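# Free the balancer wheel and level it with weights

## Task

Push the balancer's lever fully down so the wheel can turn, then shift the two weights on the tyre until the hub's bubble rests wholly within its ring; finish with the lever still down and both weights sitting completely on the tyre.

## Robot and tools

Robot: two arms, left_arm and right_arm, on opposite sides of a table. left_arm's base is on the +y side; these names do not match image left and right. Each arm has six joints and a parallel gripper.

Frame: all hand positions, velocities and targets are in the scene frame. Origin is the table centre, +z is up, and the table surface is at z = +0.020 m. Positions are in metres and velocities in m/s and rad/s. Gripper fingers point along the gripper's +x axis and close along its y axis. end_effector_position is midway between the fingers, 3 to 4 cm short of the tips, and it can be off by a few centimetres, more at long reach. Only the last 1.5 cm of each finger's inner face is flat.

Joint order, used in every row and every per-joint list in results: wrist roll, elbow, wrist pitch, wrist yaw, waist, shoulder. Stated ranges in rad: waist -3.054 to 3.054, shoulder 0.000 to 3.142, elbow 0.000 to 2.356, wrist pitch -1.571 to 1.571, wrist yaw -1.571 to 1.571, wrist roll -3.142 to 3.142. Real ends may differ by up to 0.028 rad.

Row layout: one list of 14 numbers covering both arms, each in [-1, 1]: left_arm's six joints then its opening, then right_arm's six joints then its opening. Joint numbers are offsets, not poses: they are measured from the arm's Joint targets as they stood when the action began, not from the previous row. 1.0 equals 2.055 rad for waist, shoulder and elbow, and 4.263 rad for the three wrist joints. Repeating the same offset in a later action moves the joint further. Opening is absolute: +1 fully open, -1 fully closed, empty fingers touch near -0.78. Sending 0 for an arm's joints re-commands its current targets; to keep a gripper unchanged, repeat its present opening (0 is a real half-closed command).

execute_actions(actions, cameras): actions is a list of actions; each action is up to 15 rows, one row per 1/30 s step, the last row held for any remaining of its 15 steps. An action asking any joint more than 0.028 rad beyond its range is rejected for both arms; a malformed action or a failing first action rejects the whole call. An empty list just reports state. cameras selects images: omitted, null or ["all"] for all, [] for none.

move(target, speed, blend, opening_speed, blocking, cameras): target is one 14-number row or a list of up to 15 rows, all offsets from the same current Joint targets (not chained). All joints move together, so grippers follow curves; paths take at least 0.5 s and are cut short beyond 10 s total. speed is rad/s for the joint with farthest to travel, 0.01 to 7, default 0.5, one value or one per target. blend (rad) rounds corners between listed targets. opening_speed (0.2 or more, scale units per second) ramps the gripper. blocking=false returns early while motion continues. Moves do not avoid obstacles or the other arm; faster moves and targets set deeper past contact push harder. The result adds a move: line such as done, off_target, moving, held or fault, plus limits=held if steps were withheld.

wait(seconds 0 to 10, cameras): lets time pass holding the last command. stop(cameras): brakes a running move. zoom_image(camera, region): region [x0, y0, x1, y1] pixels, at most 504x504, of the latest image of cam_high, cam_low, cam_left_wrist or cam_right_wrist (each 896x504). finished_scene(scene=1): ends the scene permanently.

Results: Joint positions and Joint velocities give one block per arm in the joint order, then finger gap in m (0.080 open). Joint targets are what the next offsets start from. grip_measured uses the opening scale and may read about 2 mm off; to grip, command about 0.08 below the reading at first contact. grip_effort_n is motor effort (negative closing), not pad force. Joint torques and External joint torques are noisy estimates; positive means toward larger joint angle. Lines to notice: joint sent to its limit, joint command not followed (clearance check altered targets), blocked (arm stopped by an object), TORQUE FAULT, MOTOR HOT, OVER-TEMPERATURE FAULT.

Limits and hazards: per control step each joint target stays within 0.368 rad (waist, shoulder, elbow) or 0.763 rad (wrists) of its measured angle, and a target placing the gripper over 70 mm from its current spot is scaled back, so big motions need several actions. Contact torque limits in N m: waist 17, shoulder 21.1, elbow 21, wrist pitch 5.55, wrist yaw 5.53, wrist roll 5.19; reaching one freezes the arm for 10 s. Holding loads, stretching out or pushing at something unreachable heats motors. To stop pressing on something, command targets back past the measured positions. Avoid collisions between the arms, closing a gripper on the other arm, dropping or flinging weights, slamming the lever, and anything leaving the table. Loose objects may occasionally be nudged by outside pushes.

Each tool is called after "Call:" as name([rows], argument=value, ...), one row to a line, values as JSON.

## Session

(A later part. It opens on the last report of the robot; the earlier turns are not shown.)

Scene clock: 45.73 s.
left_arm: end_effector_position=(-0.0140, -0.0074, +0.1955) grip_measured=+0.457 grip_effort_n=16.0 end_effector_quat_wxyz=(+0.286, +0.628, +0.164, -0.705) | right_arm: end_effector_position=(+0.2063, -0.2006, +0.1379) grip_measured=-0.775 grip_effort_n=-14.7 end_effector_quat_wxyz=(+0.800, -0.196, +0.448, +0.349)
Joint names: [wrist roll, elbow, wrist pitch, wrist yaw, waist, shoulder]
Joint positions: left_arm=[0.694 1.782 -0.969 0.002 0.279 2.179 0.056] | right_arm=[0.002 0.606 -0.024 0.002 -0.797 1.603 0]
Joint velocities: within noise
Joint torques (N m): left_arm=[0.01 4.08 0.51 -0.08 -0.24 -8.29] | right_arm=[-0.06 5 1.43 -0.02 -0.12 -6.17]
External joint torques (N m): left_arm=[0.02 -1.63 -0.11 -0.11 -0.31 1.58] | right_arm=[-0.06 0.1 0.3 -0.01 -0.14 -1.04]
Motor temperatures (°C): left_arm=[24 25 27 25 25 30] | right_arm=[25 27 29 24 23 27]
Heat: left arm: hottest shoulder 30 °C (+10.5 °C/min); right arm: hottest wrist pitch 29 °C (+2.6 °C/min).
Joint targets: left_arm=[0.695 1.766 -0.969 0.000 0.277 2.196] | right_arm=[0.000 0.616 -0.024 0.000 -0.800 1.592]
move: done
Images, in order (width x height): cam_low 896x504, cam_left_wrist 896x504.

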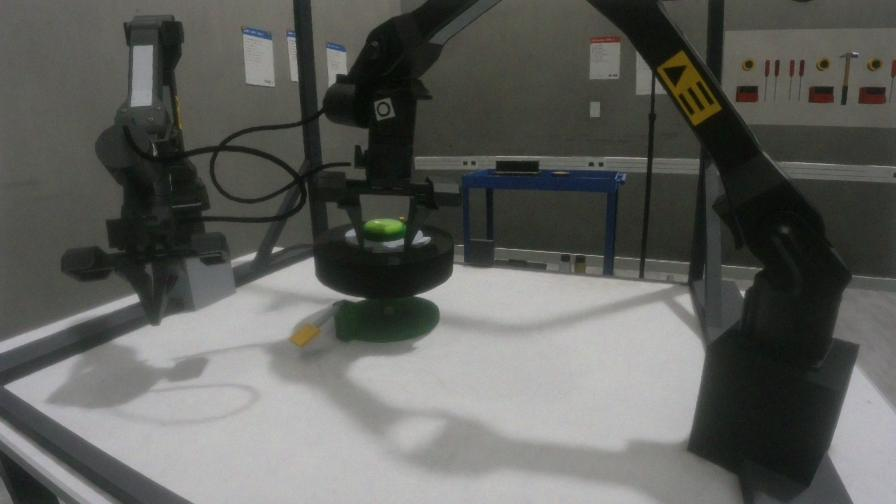

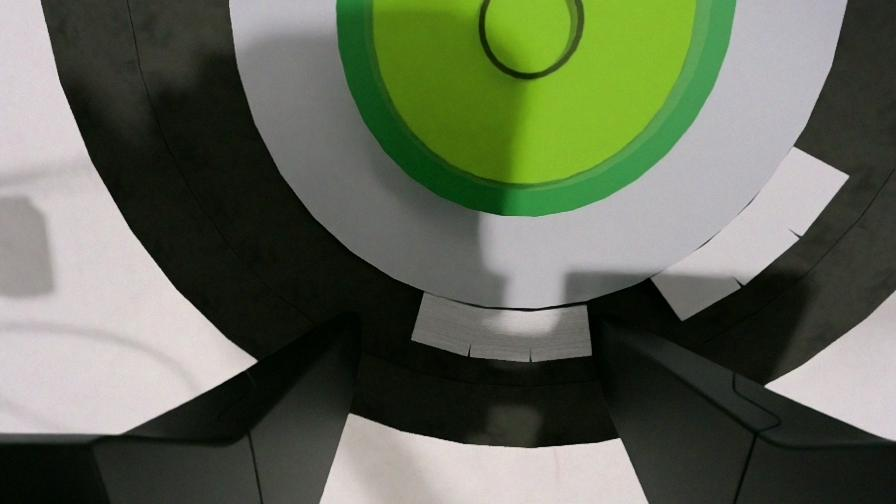

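Call:
move([
  [0,0.036,-0.0221, 0, 0, -0.0073, 0.46, 0,0,0,0,0,0,-1],
  [0, 0.2307, -0.1044, 0, 0, 0.0978, 0.46, 0,0,0,0,0,0,-1],
], speed=0.4, cameras=["cam_low","cam_left_wrist"])

Call:
zoom_image(camera="cam_low", region=[305, 125, 505, 300])

Scene clock: 49.27 s.
left_arm: end_effector_position=(-0.0141, -0.0068, +0.2160) grip_measured=+0.457 grip_effort_n=14.7 end_effector_quat_wxyz=(+0.227, +0.669, +0.226, -0.671) | right_arm: end_effector_position=(+0.2063, -0.2006, +0.1379) grip_measured=-0.775 grip_effort_n=-14.7 end_effector_quat_wxyz=(+0.800, -0.196, +0.448, +0.349)
Joint names: [wrist roll, elbow, wrist pitch, wrist yaw, waist, shoulder]
Joint positions: left_arm=[0.694 2.229 -1.413 0.002 0.279 2.385 0.056] | right_arm=[0.002 0.606 -0.024 0.002 -0.797 1.603 0]
Joint velocities: within noise
Joint torques (N m): left_arm=[0.02 7.03 0.04 -0.05 0.01 -9.69] | right_arm=[-0.06 5.06 1.43 -0.04 -0.17 -6.19]
External joint torques (N m): left_arm=[0.02 1.66 -0.26 -0.08 0 0.95] | right_arm=[-0.06 0.18 0.31 -0.04 -0.19 -1.09]
Motor temperatures (°C): left_arm=[24 25 27 25 25 31] | right_arm=[25 27 29 24 23 27]
Heat: left arm: hottest shoulder 31 °C (+11.0 °C/min); right arm: hottest wrist pitch 29 °C (+2.4 °C/min).
Joint targets: left_arm=[0.695 2.240 -1.414 0.000 0.277 2.397] | right_arm=[0.000 0.616 -0.024 0.000 -0.800 1.592]
move: done
Images, in order (width x height): cam_low 896x504, cam_left_wrist 896x504.

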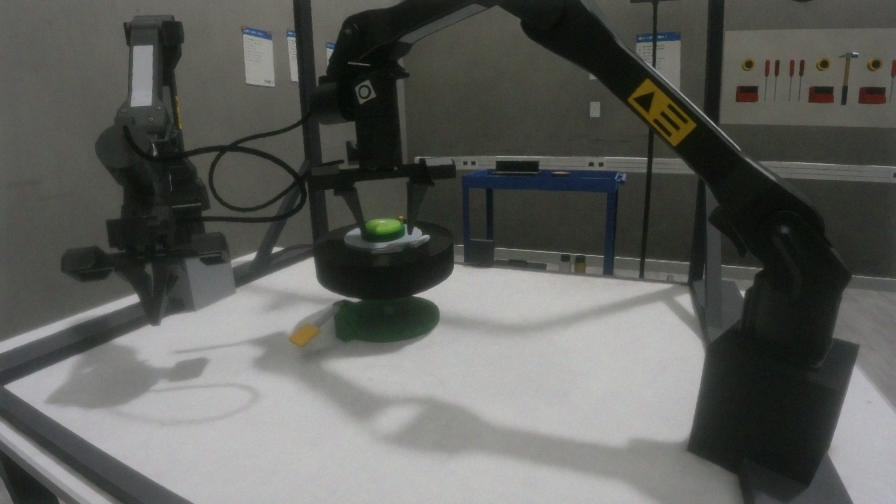

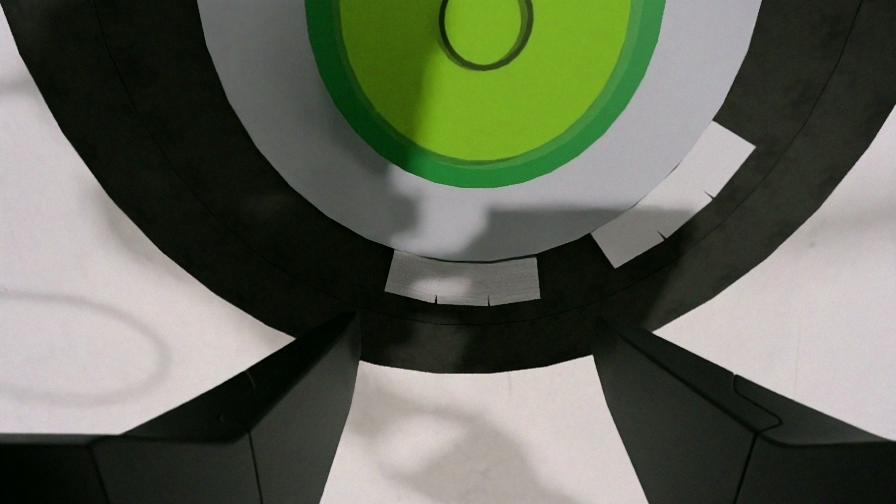

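Scaled by 2.520 from the camera's 896x504 image, which has a finer 1280x720 frame.

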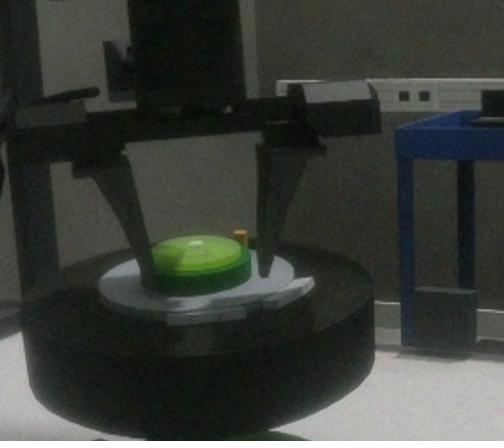

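Call:
move([
  [0.0117,-0.0039,0.0061, 0, 0.0039, 0.0086, 0.44, 0,0,0,0,0,0,-1],
  [0.0117, -0.0358, 0.0206, 0, 0.0039, 0.0069, 0.44, 0,0,0,0,0,0,-1],
], speed=0.2, cameras=["cam_low","cam_left_wrist"])

Call:
zoom_image(camera="cam_low", region=[305, 125, 505, 300])

Scene clock: 51.77 s.
left_arm: end_effector_position=(-0.0135, -0.0143, +0.1948) grip_measured=+0.443 grip_effort_n=-17.9 end_effector_quat_wxyz=(+0.216, +0.672, +0.207, -0.678) | right_arm: end_effector_position=(+0.2063, -0.2006, +0.1379) grip_measured=-0.775 grip_effort_n=-14.7 end_effector_quat_wxyz=(+0.800, -0.196, +0.448, +0.349)
Joint names: [wrist roll, elbow, wrist pitch, wrist yaw, waist, shoulder]
Joint positions: left_arm=[0.743 2.176 -1.328 0.001 0.283 2.403 0.055] | right_arm=[0.002 0.606 -0.024 0.002 -0.797 1.603 0]
Joint velocities: within noise
Joint torques (N m): left_arm=[0.07 4.56 0.36 -0.06 0.23 -10.35] | right_arm=[-0.05 5.02 1.45 -0.01 -0.21 -6.17]
External joint torques (N m): left_arm=[0.07 -0.92 0.04 -0.09 0.23 0.54] | right_arm=[-0.05 0.21 0.34 -0.01 -0.22 -1.1]
Motor temperatures (°C): left_arm=[24 25 27 25 25 32] | right_arm=[25 27 29 24 23 27]
Heat: left arm: hottest shoulder 32 °C (+11.6 °C/min); right arm: hottest wrist pitch 29 °C (+2.3 °C/min).
Joint targets: left_arm=[0.745 2.167 -1.326 -0.001 0.286 2.411] | right_arm=[0.000 0.616 -0.024 0.000 -0.800 1.592]
move: done
Images, in order (width x height): cam_low 896x504, cam_left_wrist 896x504.

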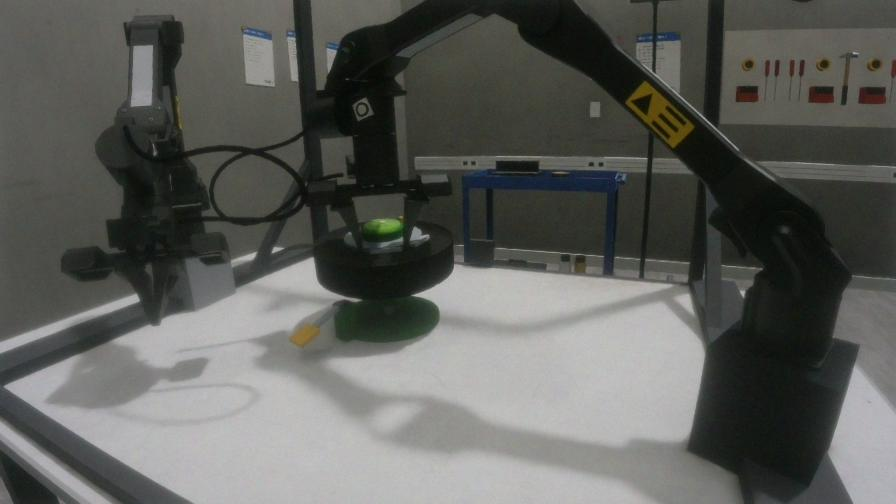

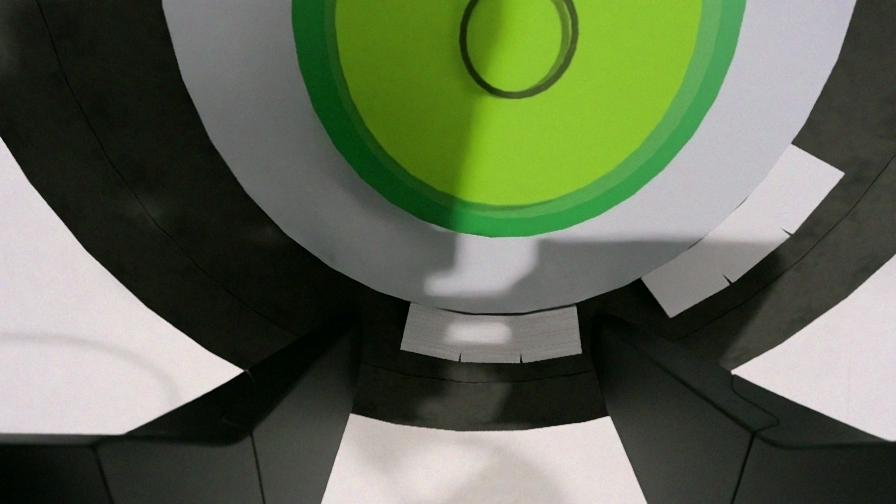

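Scaled by 2.520 from the camera's 896x504 image, which has a finer 1280x720 frame.

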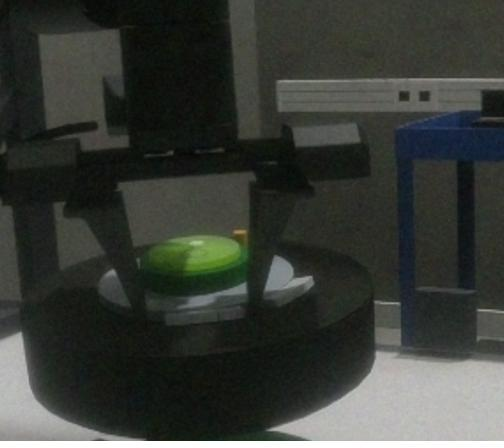

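Call:
move([
  [0,-0.0059,0.0027, 0, -0.001, 0, 0.44, 0,0,0,0,0,0,-1],
  [0,-0.0059,0.0027, 0, -0.001, 0, 0.0, 0,0,0,0,0,0,-1],
], speed=0.2, opening_speed=0.5, cameras=["cam_low","cam_left_wrist"])

Call:
zoom_image(camera="cam_left_wrist", region=[300, 180, 660, 400])

Scene clock: 53.87 s.
left_arm: end_effector_position=(-0.0122, -0.0166, +0.1929) grip_measured=+0.063 grip_effort_n=-83.5 end_effector_quat_wxyz=(+0.220, +0.671, +0.204, -0.678) | right_arm: end_effector_position=(+0.2063, -0.2006, +0.1379) grip_measured=-0.775 grip_effort_n=-15.1 end_effector_quat_wxyz=(+0.800, -0.196, +0.448, +0.349)
Joint names: [wrist roll, elbow, wrist pitch, wrist yaw, waist, shoulder]
Joint positions: left_arm=[0.743 2.169 -1.312 -0.002 0.286 2.403 0.038] | right_arm=[0.002 0.606 -0.024 0.002 -0.797 1.603 0]
Joint velocities: within noise
Joint torques (N m): left_arm=[0.04 4.12 -0.07 0.15 -0.35 -10.47] | right_arm=[-0.05 5.02 1.43 -0.02 -0.15 -6.15]
External joint torques (N m): left_arm=[0.04 -1.37 -0.43 0.12 -0.33 0.41] | right_arm=[-0.05 0.12 0.3 -0.02 -0.16 -1.02]
Motor temperatures (°C): left_arm=[24 25 27 25 25 33] | right_arm=[25 27 29 24 23 27]
Heat: left arm: hottest shoulder 33 °C (+12.3 °C/min); right arm: hottest wrist pitch 29 °C (+2.2 °C/min).
Joint targets: left_arm=[0.745 2.154 -1.315 0.000 0.283 2.411] | right_arm=[0.000 0.616 -0.024 0.000 -0.800 1.592]
move: done
Images, in order (width x height): cam_low 896x504, cam_left_wrist 896x504.

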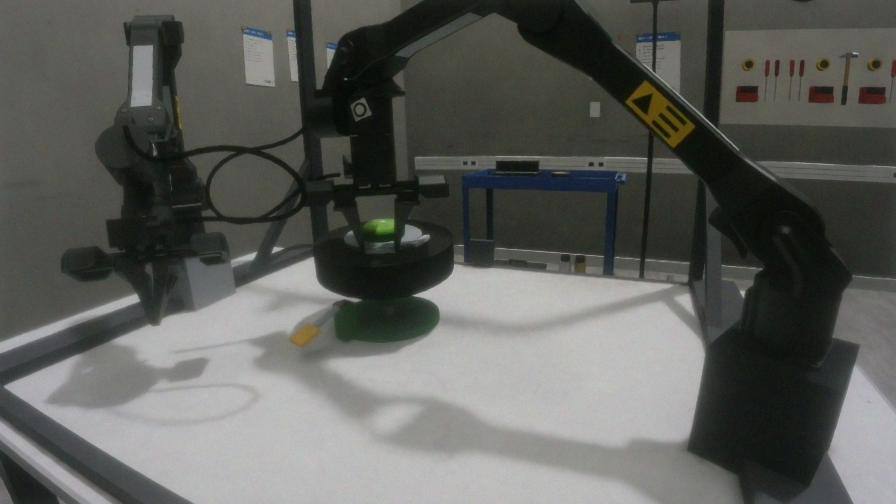

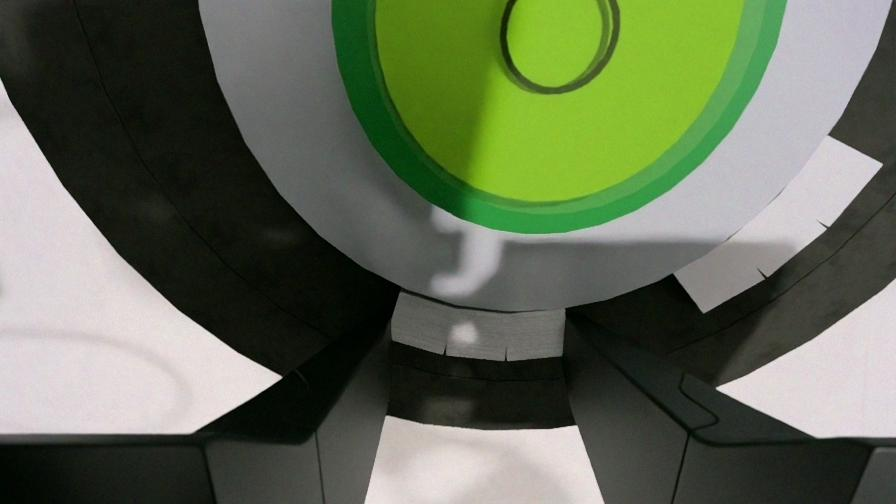

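Scaled by 1.400 from the camera's 896x504 image, which has a finer 1280x720 frame.

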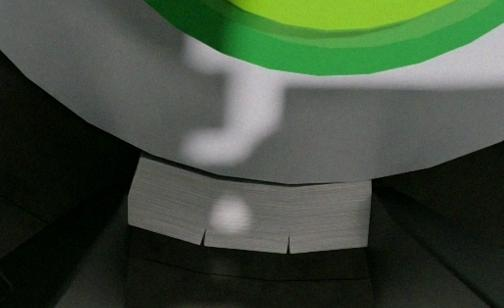

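Call:
move([
  [0,0.038,-0.0172, 0, 0, 0.0018, 0.0, 0,0,0,0,0,0,-1],
  [0,-0.0826,0.0333, 0, 0, -0.0972, 0.0, 0,0,0,0,0,0,-1],
], speed=[0.25,0.5])

Call:
zoom_image(camera="cam_high", region=[390, 235, 530, 385])

Scene clock: 56.47 s.
left_arm: end_effector_position=(-0.0119, -0.0114, +0.2248) grip_measured=+0.064 grip_effort_n=-83.5 end_effector_quat_wxyz=(+0.259, +0.646, +0.163, -0.699) | right_arm: end_effector_position=(+0.2063, -0.2006, +0.1379) grip_measured=-0.775 grip_effort_n=-14.7 end_effector_quat_wxyz=(+0.800, -0.196, +0.448, +0.349)
Joint names: [wrist roll, elbow, wrist pitch, wrist yaw, waist, shoulder]
Joint positions: left_arm=[0.743 1.99 -1.175 -0.002 0.284 2.23 0.038] | right_arm=[0.002 0.606 -0.024 0.002 -0.797 1.603 0]
Joint velocities: within noise
Joint torques (N m): left_arm=[0.05 5.28 0.59 0.14 -0.08 -12.59] | right_arm=[-0.03 4.98 1.42 -0.01 -0.18 -6.17]
External joint torques (N m): left_arm=[0.06 -0.51 0.01 0.11 -0.06 -2.27] | right_arm=[-0.03 0.16 0.32 -0.01 -0.18 -1.11]
Motor temperatures (°C): left_arm=[24 25 27 25 25 34] | right_arm=[25 27 29 24 23 28]
Heat: left arm: hottest shoulder 34 °C (+12.8 °C/min); right arm: hottest wrist pitch 29 °C (+2.1 °C/min).
Joint targets: left_arm=[0.745 1.984 -1.173 0.000 0.284 2.212] | right_arm=[0.000 0.616 -0.024 0.000 -0.800 1.592]
move: done

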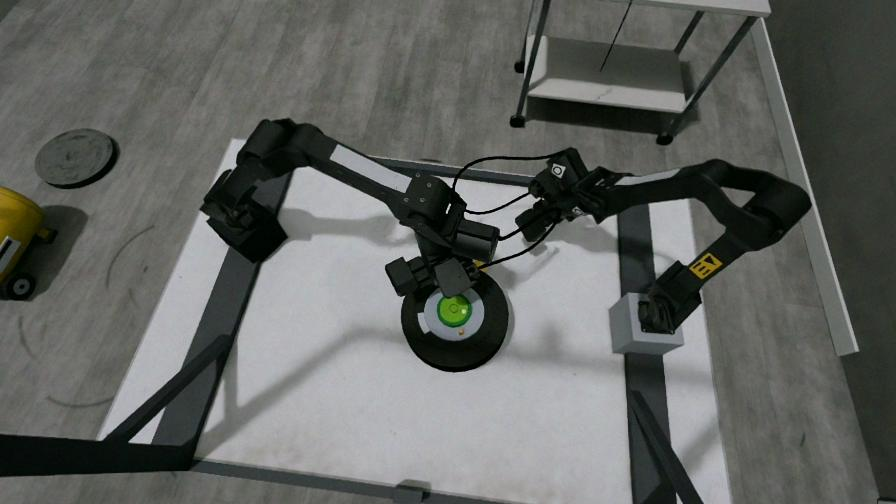

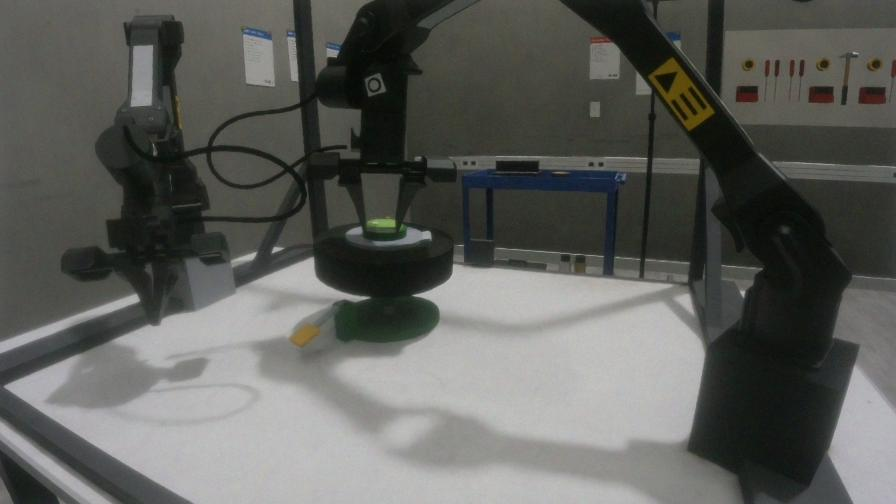

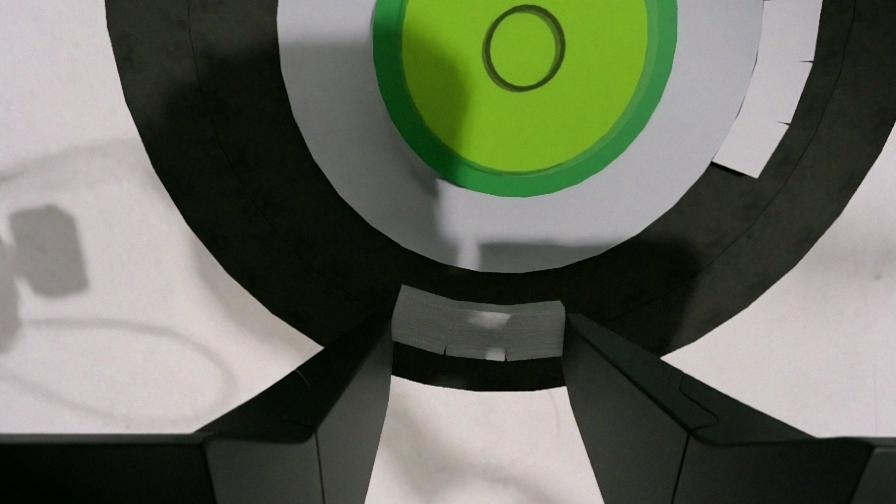

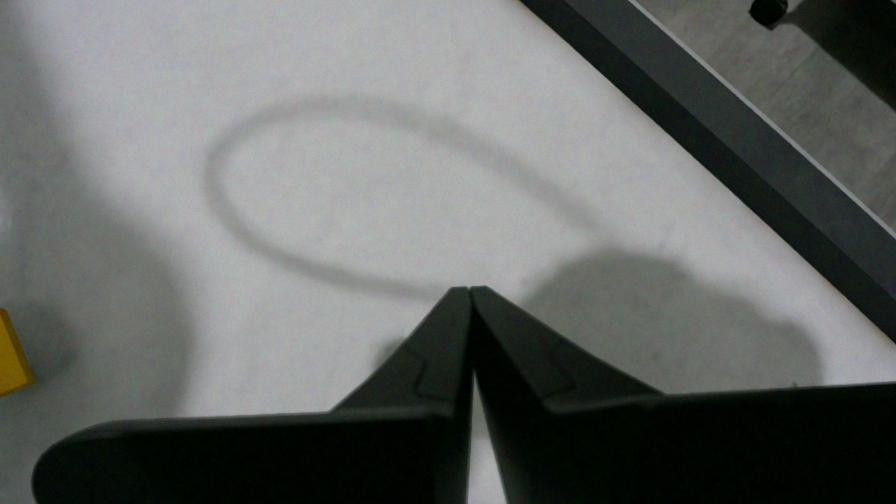

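Scaled by 3.360 from the camera's 896x504 image, which has a finer 1280x720 frame.

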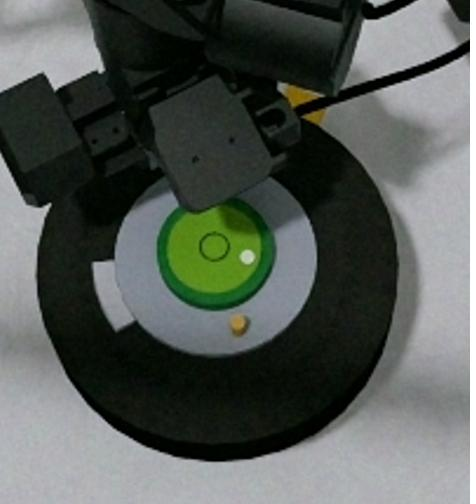

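Call:
move([
  [0.2475,0.0122,0.0418, 0, -0.0092, 0.0011, 0.0, 0,0,0,0,0,0,-1],
  [0.4727,0.1233,0.0255, 0, -0.0117, 0.0783, 0.0, 0,0,0,0,0,0,-1],
], speed=1.2, blend=0.1)

Call:
zoom_image(camera="cam_high", region=[390, 235, 530, 385])

Scene clock: 62.23 s.
left_arm: end_effector_position=(-0.0384, -0.0771, +0.2405) grip_measured=+0.064 grip_effort_n=-83.5 end_effector_quat_wxyz=(-0.339, +0.586, -0.571, -0.465) | right_arm: end_effector_position=(+0.2063, -0.2006, +0.1379) grip_measured=-0.775 grip_effort_n=-15.1 end_effector_quat_wxyz=(+0.800, -0.196, +0.448, +0.349)
Joint names: [wrist roll, elbow, wrist pitch, wrist yaw, waist, shoulder]
Joint positions: left_arm=[2.758 2.225 -1.063 -0.002 0.263 2.361 0.038] | right_arm=[0.002 0.606 -0.024 0.002 -0.797 1.603 0]
Joint velocities: within noise
Joint torques (N m): left_arm=[0.07 7.67 0.62 0.12 -0.37 -10.25] | right_arm=[-0.06 4.97 1.43 -0.01 -0.16 -6.2]
External joint torques (N m): left_arm=[0.07 1.79 -0.17 0.11 -0.38 0.8] | right_arm=[-0.06 0.16 0.33 0 -0.18 -1.14]
Motor temperatures (°C): left_arm=[24 26 26 25 25 37] | right_arm=[25 27 29 24 23 28]
Heat: left arm: hottest shoulder 37 °C (+15.2 °C/min); right arm: hottest wrist pitch 29 °C (+2.0 °C/min).
Joint targets: left_arm=[2.760 2.238 -1.064 0.000 0.259 2.373] | right_arm=[0.000 0.616 -0.024 0.000 -0.800 1.592]
move: done; blend cut to 0 rad at target 1

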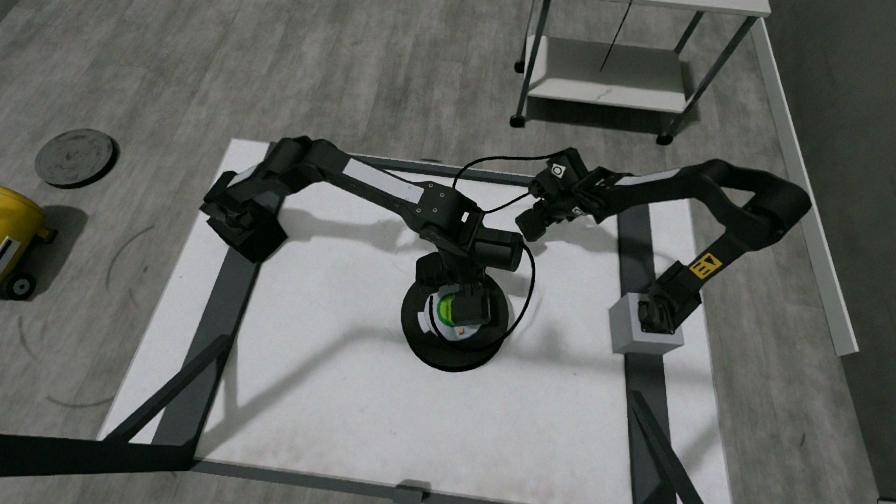

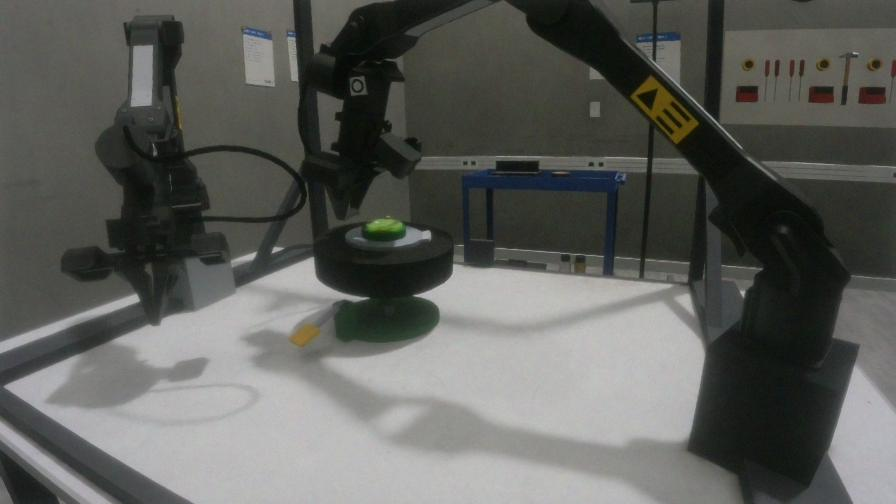

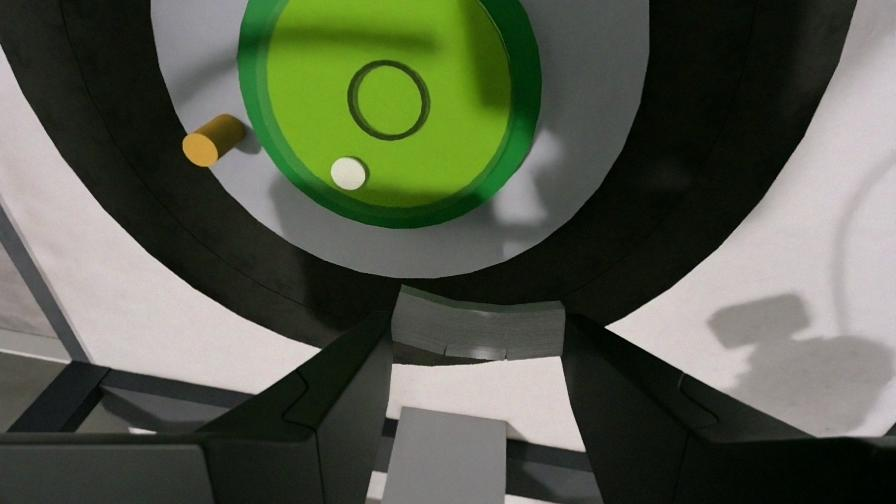

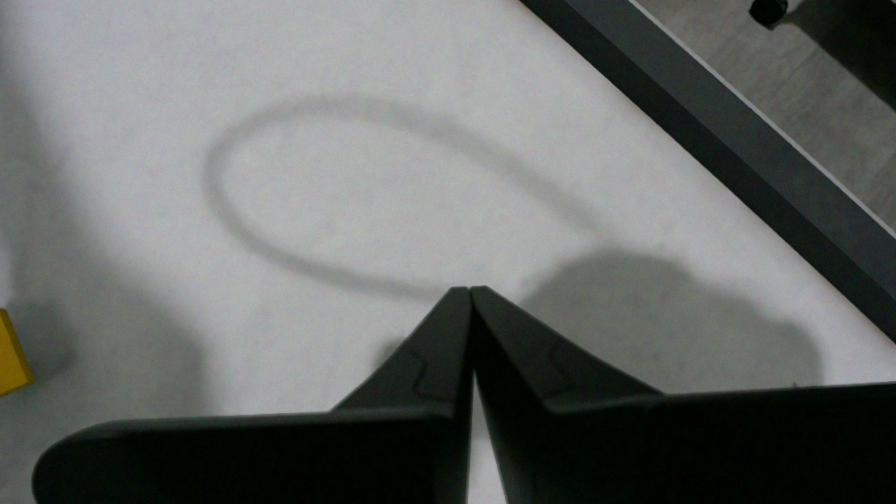

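Scaled by 3.360 from the camera's 896x504 image, which has a finer 1280x720 frame.

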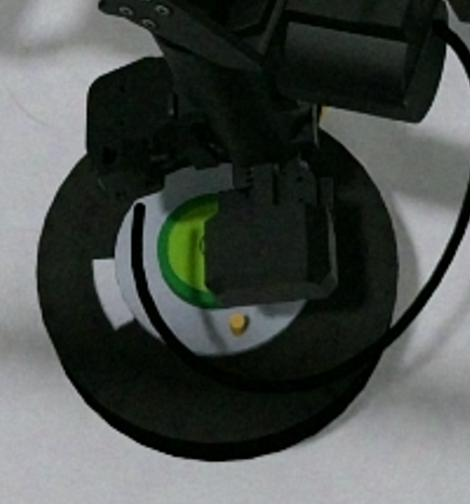

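Call:
move(target=[0,0.0467,0.004, 0, -0.0107, 0.055, 0.0, 0,0,0,0,0,0,-1], speed=0.3)

Call:
zoom_image(camera="cam_left_wrist", region=[150, 0, 650, 400])

Call:
zoom_image(camera="cam_low", region=[305, 125, 505, 300])

Scene clock: 64.00 s.
left_arm: end_effector_position=(-0.0554, -0.0929, +0.2138) grip_measured=+0.064 grip_effort_n=-83.5 end_effector_quat_wxyz=(-0.346, +0.579, -0.577, -0.461) | right_arm: end_effector_position=(+0.2063, -0.2006, +0.1379) grip_measured=-0.775 grip_effort_n=-14.7 end_effector_quat_wxyz=(+0.800, -0.196, +0.448, +0.349)
Joint names: [wrist roll, elbow, wrist pitch, wrist yaw, waist, shoulder]
Joint positions: left_arm=[2.758 2.321 -1.049 -0.004 0.239 2.474 0.038] | right_arm=[0.002 0.606 -0.024 0.002 -0.797 1.603 0]
Joint velocities: within noise
Joint torques (N m): left_arm=[0 7.75 0.79 0.16 -0.13 -10.8] | right_arm=[-0.06 5 1.43 -0.03 -0.18 -6.13]
External joint torques (N m): left_arm=[0.01 1.8 0 0.14 -0.04 0.93] | right_arm=[-0.06 0.15 0.32 -0.03 -0.19 -1.05]
Motor temperatures (°C): left_arm=[24 26 26 25 25 37] | right_arm=[25 28 29 24 23 28]
Heat: left arm: hottest shoulder 37 °C (+15.0 °C/min); right arm: hottest wrist pitch 29 °C (+2.0 °C/min).
Joint targets: left_arm=[2.760 2.334 -1.047 -0.001 0.238 2.486] | right_arm=[0.000 0.616 -0.024 0.000 -0.800 1.592]
move: done

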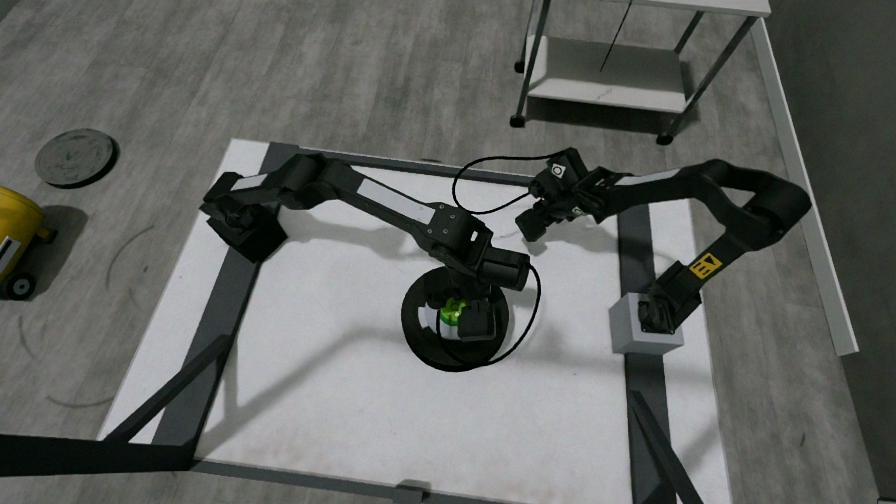

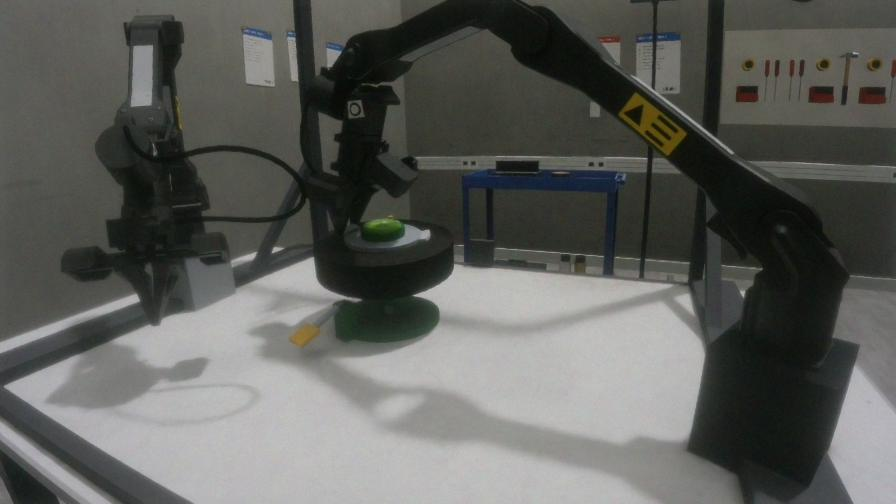

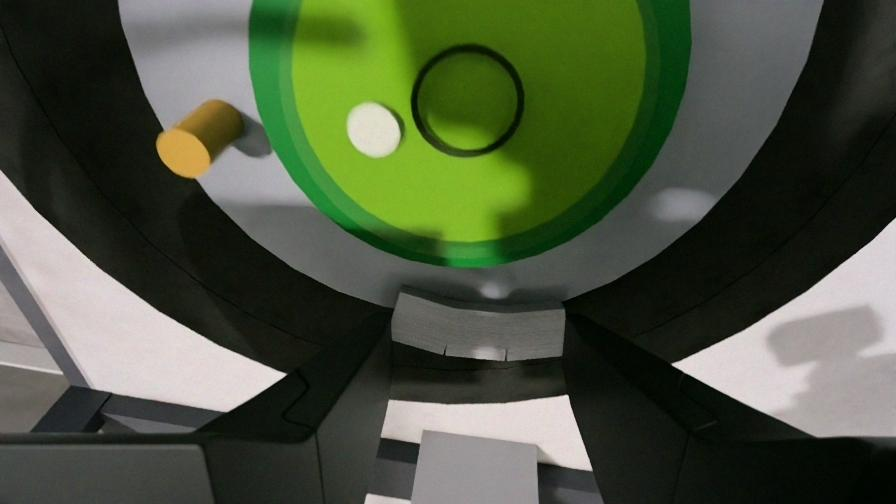

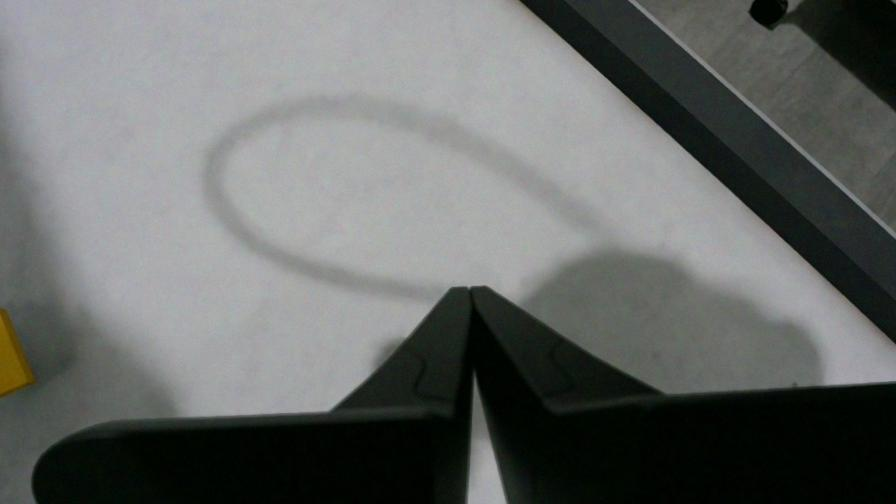

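Scaled by 1.008 from the camera's 896x504 image, which has a finer 1280x720 frame.

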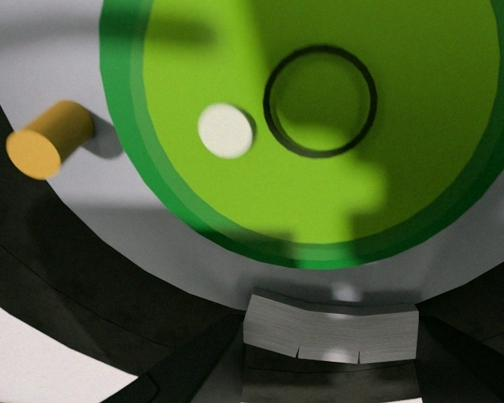

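Scaled by 2.520 from the camera's 896x504 image, which has a finer 1280x720 frame.

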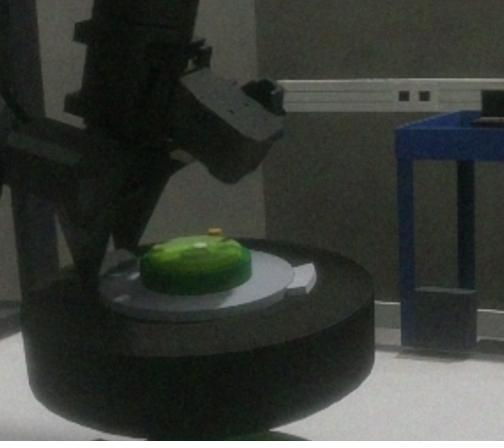

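Call:
move([
  [0,-0.0244,0.0164, 0, 0, -0.0143, 0.0, 0,0,0,0,0,0,-1],
  [0,-0.0357,0.0215, 0, 0, -0.0152, 0.0, 0,0,0,0,0,0,-1],
], speed=0.2, cameras=["cam_low","cam_left_wrist"])

Call:
zoom_image(camera="cam_left_wrist", region=[150, 0, 650, 400])

Call:
zoom_image(camera="cam_low", region=[305, 125, 505, 300])

Scene clock: 66.90 s.
left_arm: end_effector_position=(-0.0580, -0.1018, +0.2050) grip_measured=+0.064 grip_effort_n=-83.5 end_effector_quat_wxyz=(-0.331, +0.583, -0.588, -0.452) | right_arm: end_effector_position=(+0.2063, -0.2006, +0.1379) grip_measured=-0.775 grip_effort_n=-14.7 end_effector_quat_wxyz=(+0.800, -0.196, +0.448, +0.349)
Joint names: [wrist roll, elbow, wrist pitch, wrist yaw, waist, shoulder]
Joint positions: left_arm=[2.758 2.27 -0.957 -0.004 0.239 2.473 0.038] | right_arm=[0.002 0.606 -0.024 0.002 -0.797 1.603 0]
Joint velocities: within noise
Joint torques (N m): left_arm=[0.01 5.07 0.81 0.19 -0.12 -14.21] | right_arm=[-0.07 5.02 1.43 -0.03 -0.17 -6.2]
External joint torques (N m): left_arm=[0.01 -0.91 -0.03 0.17 -0.1 -2.5] | right_arm=[-0.07 0.14 0.31 -0.02 -0.18 -1.1]
Motor temperatures (°C): left_arm=[24 26 27 25 25 37] | right_arm=[25 28 29 24 23 28]
Heat: left arm: hottest shoulder 37 °C (+15.0 °C/min); right arm: hottest wrist pitch 29 °C (+2.0 °C/min).
Joint targets: left_arm=[2.760 2.261 -0.955 -0.001 0.238 2.454] | right_arm=[0.000 0.616 -0.024 0.000 -0.800 1.592]
move: done
Images, in order (width x height): cam_low 896x504, cam_left_wrist 896x504.

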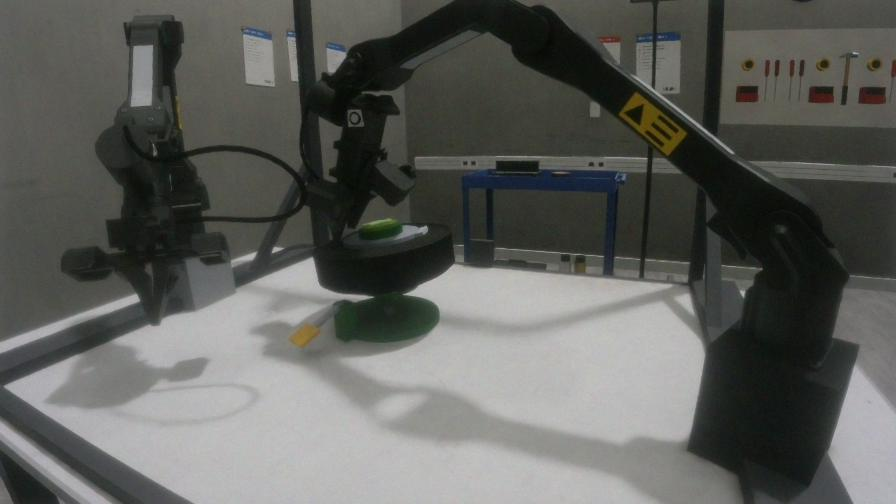

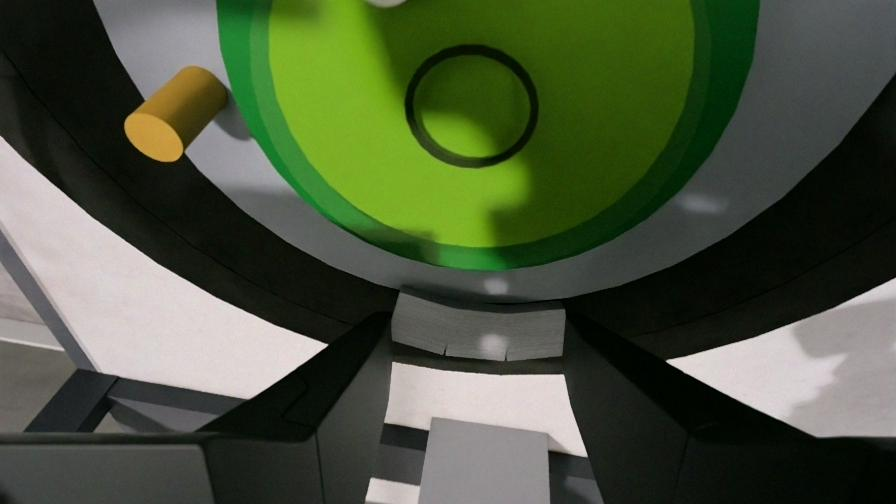

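Scaled by 1.008 from the camera's 896x504 image, which has a finer 1280x720 frame.

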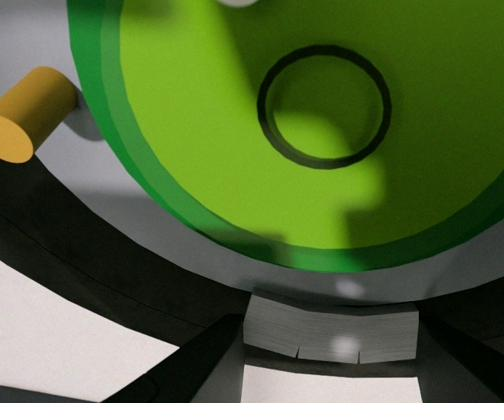

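Scaled by 2.520 from the camera's 896x504 image, which has a finer 1280x720 frame.

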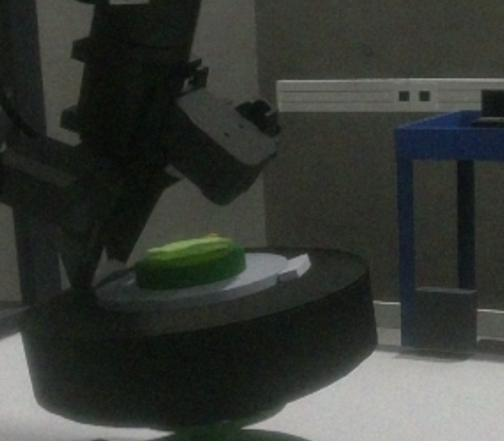

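Call:
move([
  [0,-0.0282,0.015, 0, 0, -0.0204, 0.0, 0,0,0,0,0,0,-1],
  [0,-0.0559,0.0281, 0, 0, -0.0209, 0.0, 0,0,0,0,0,0,-1],
], speed=0.25, cameras=["cam_low","cam_left_wrist"])

Call:
zoom_image(camera="cam_left_wrist", region=[150, 0, 650, 400])

Call:
zoom_image(camera="cam_low", region=[305, 125, 505, 300])

Scene clock: 69.63 s.
left_arm: end_effector_position=(-0.0588, -0.1046, +0.2018) grip_measured=+0.064 grip_effort_n=-83.5 end_effector_quat_wxyz=(-0.311, +0.588, -0.602, -0.441) | right_arm: end_effector_position=(+0.2063, -0.2006, +0.1379) grip_measured=-0.775 grip_effort_n=-14.7 end_effector_quat_wxyz=(+0.800, -0.196, +0.448, +0.349)
Joint names: [wrist roll, elbow, wrist pitch, wrist yaw, waist, shoulder]
Joint positions: left_arm=[2.758 2.157 -0.835 -0.004 0.239 2.428 0.038] | right_arm=[0.002 0.606 -0.024 0.002 -0.797 1.603 0]
Joint velocities: within noise
Joint torques (N m): left_arm=[0.01 5.15 0.78 0.18 -0.14 -13.82] | right_arm=[-0.06 4.99 1.44 -0.02 -0.19 -6.21]
External joint torques (N m): left_arm=[0.02 -0.93 -0.16 0.16 -0.12 -2.27] | right_arm=[-0.06 0.09 0.31 -0.01 -0.22 -1.08]
Motor temperatures (°C): left_arm=[24 26 27 25 25 38] | right_arm=[25 28 29 24 23 28]
Heat: left arm: hottest shoulder 38 °C (+16.1 °C/min); right arm: hottest wrist pitch 29 °C (+1.0 °C/min).
Joint targets: left_arm=[2.760 2.146 -0.835 -0.001 0.238 2.412] | right_arm=[0.000 0.616 -0.024 0.000 -0.800 1.592]
move: done
Images, in order (width x height): cam_low 896x504, cam_left_wrist 896x504.

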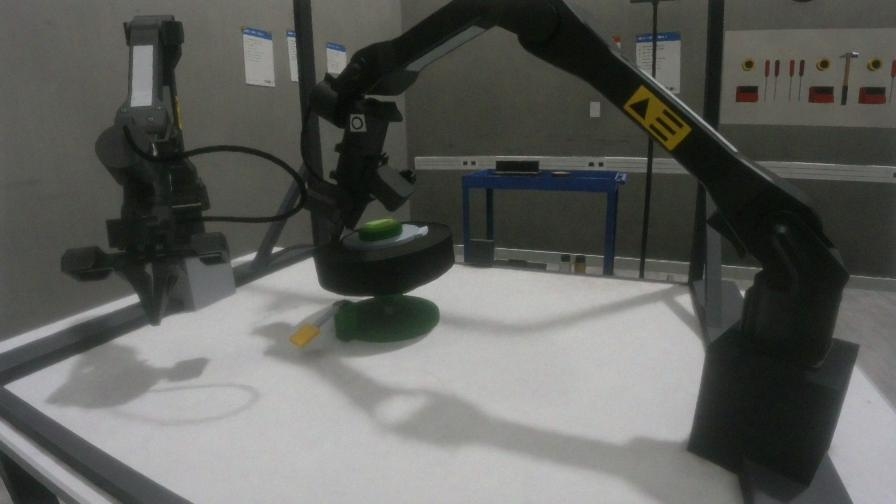

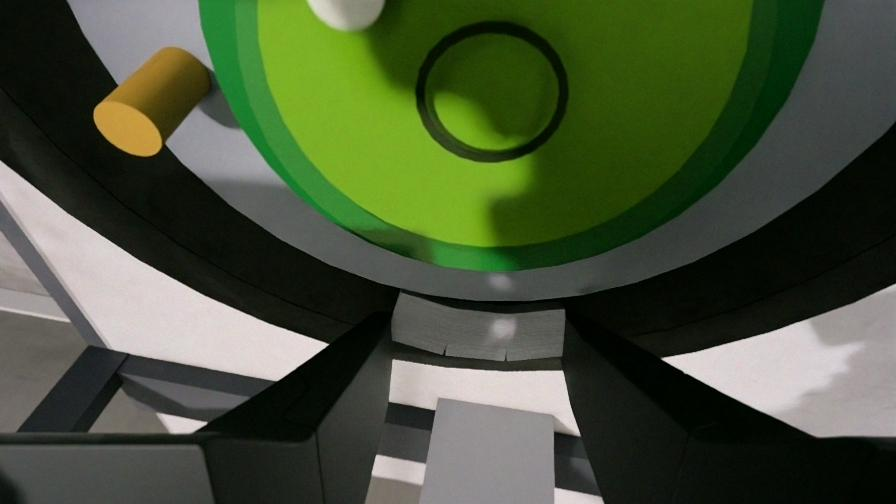

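Scaled by 1.008 from the camera's 896x504 image, which has a finer 1280x720 frame.

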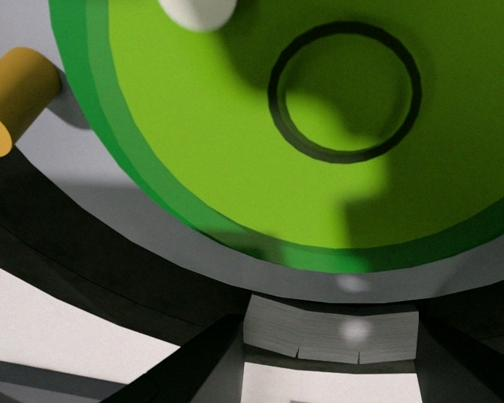

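Scaled by 2.520 from the camera's 896x504 image, which has a finer 1280x720 frame.

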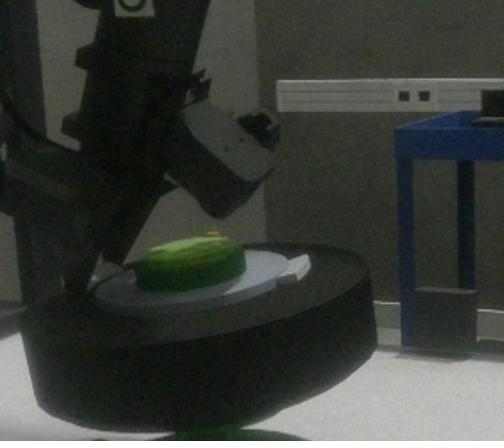

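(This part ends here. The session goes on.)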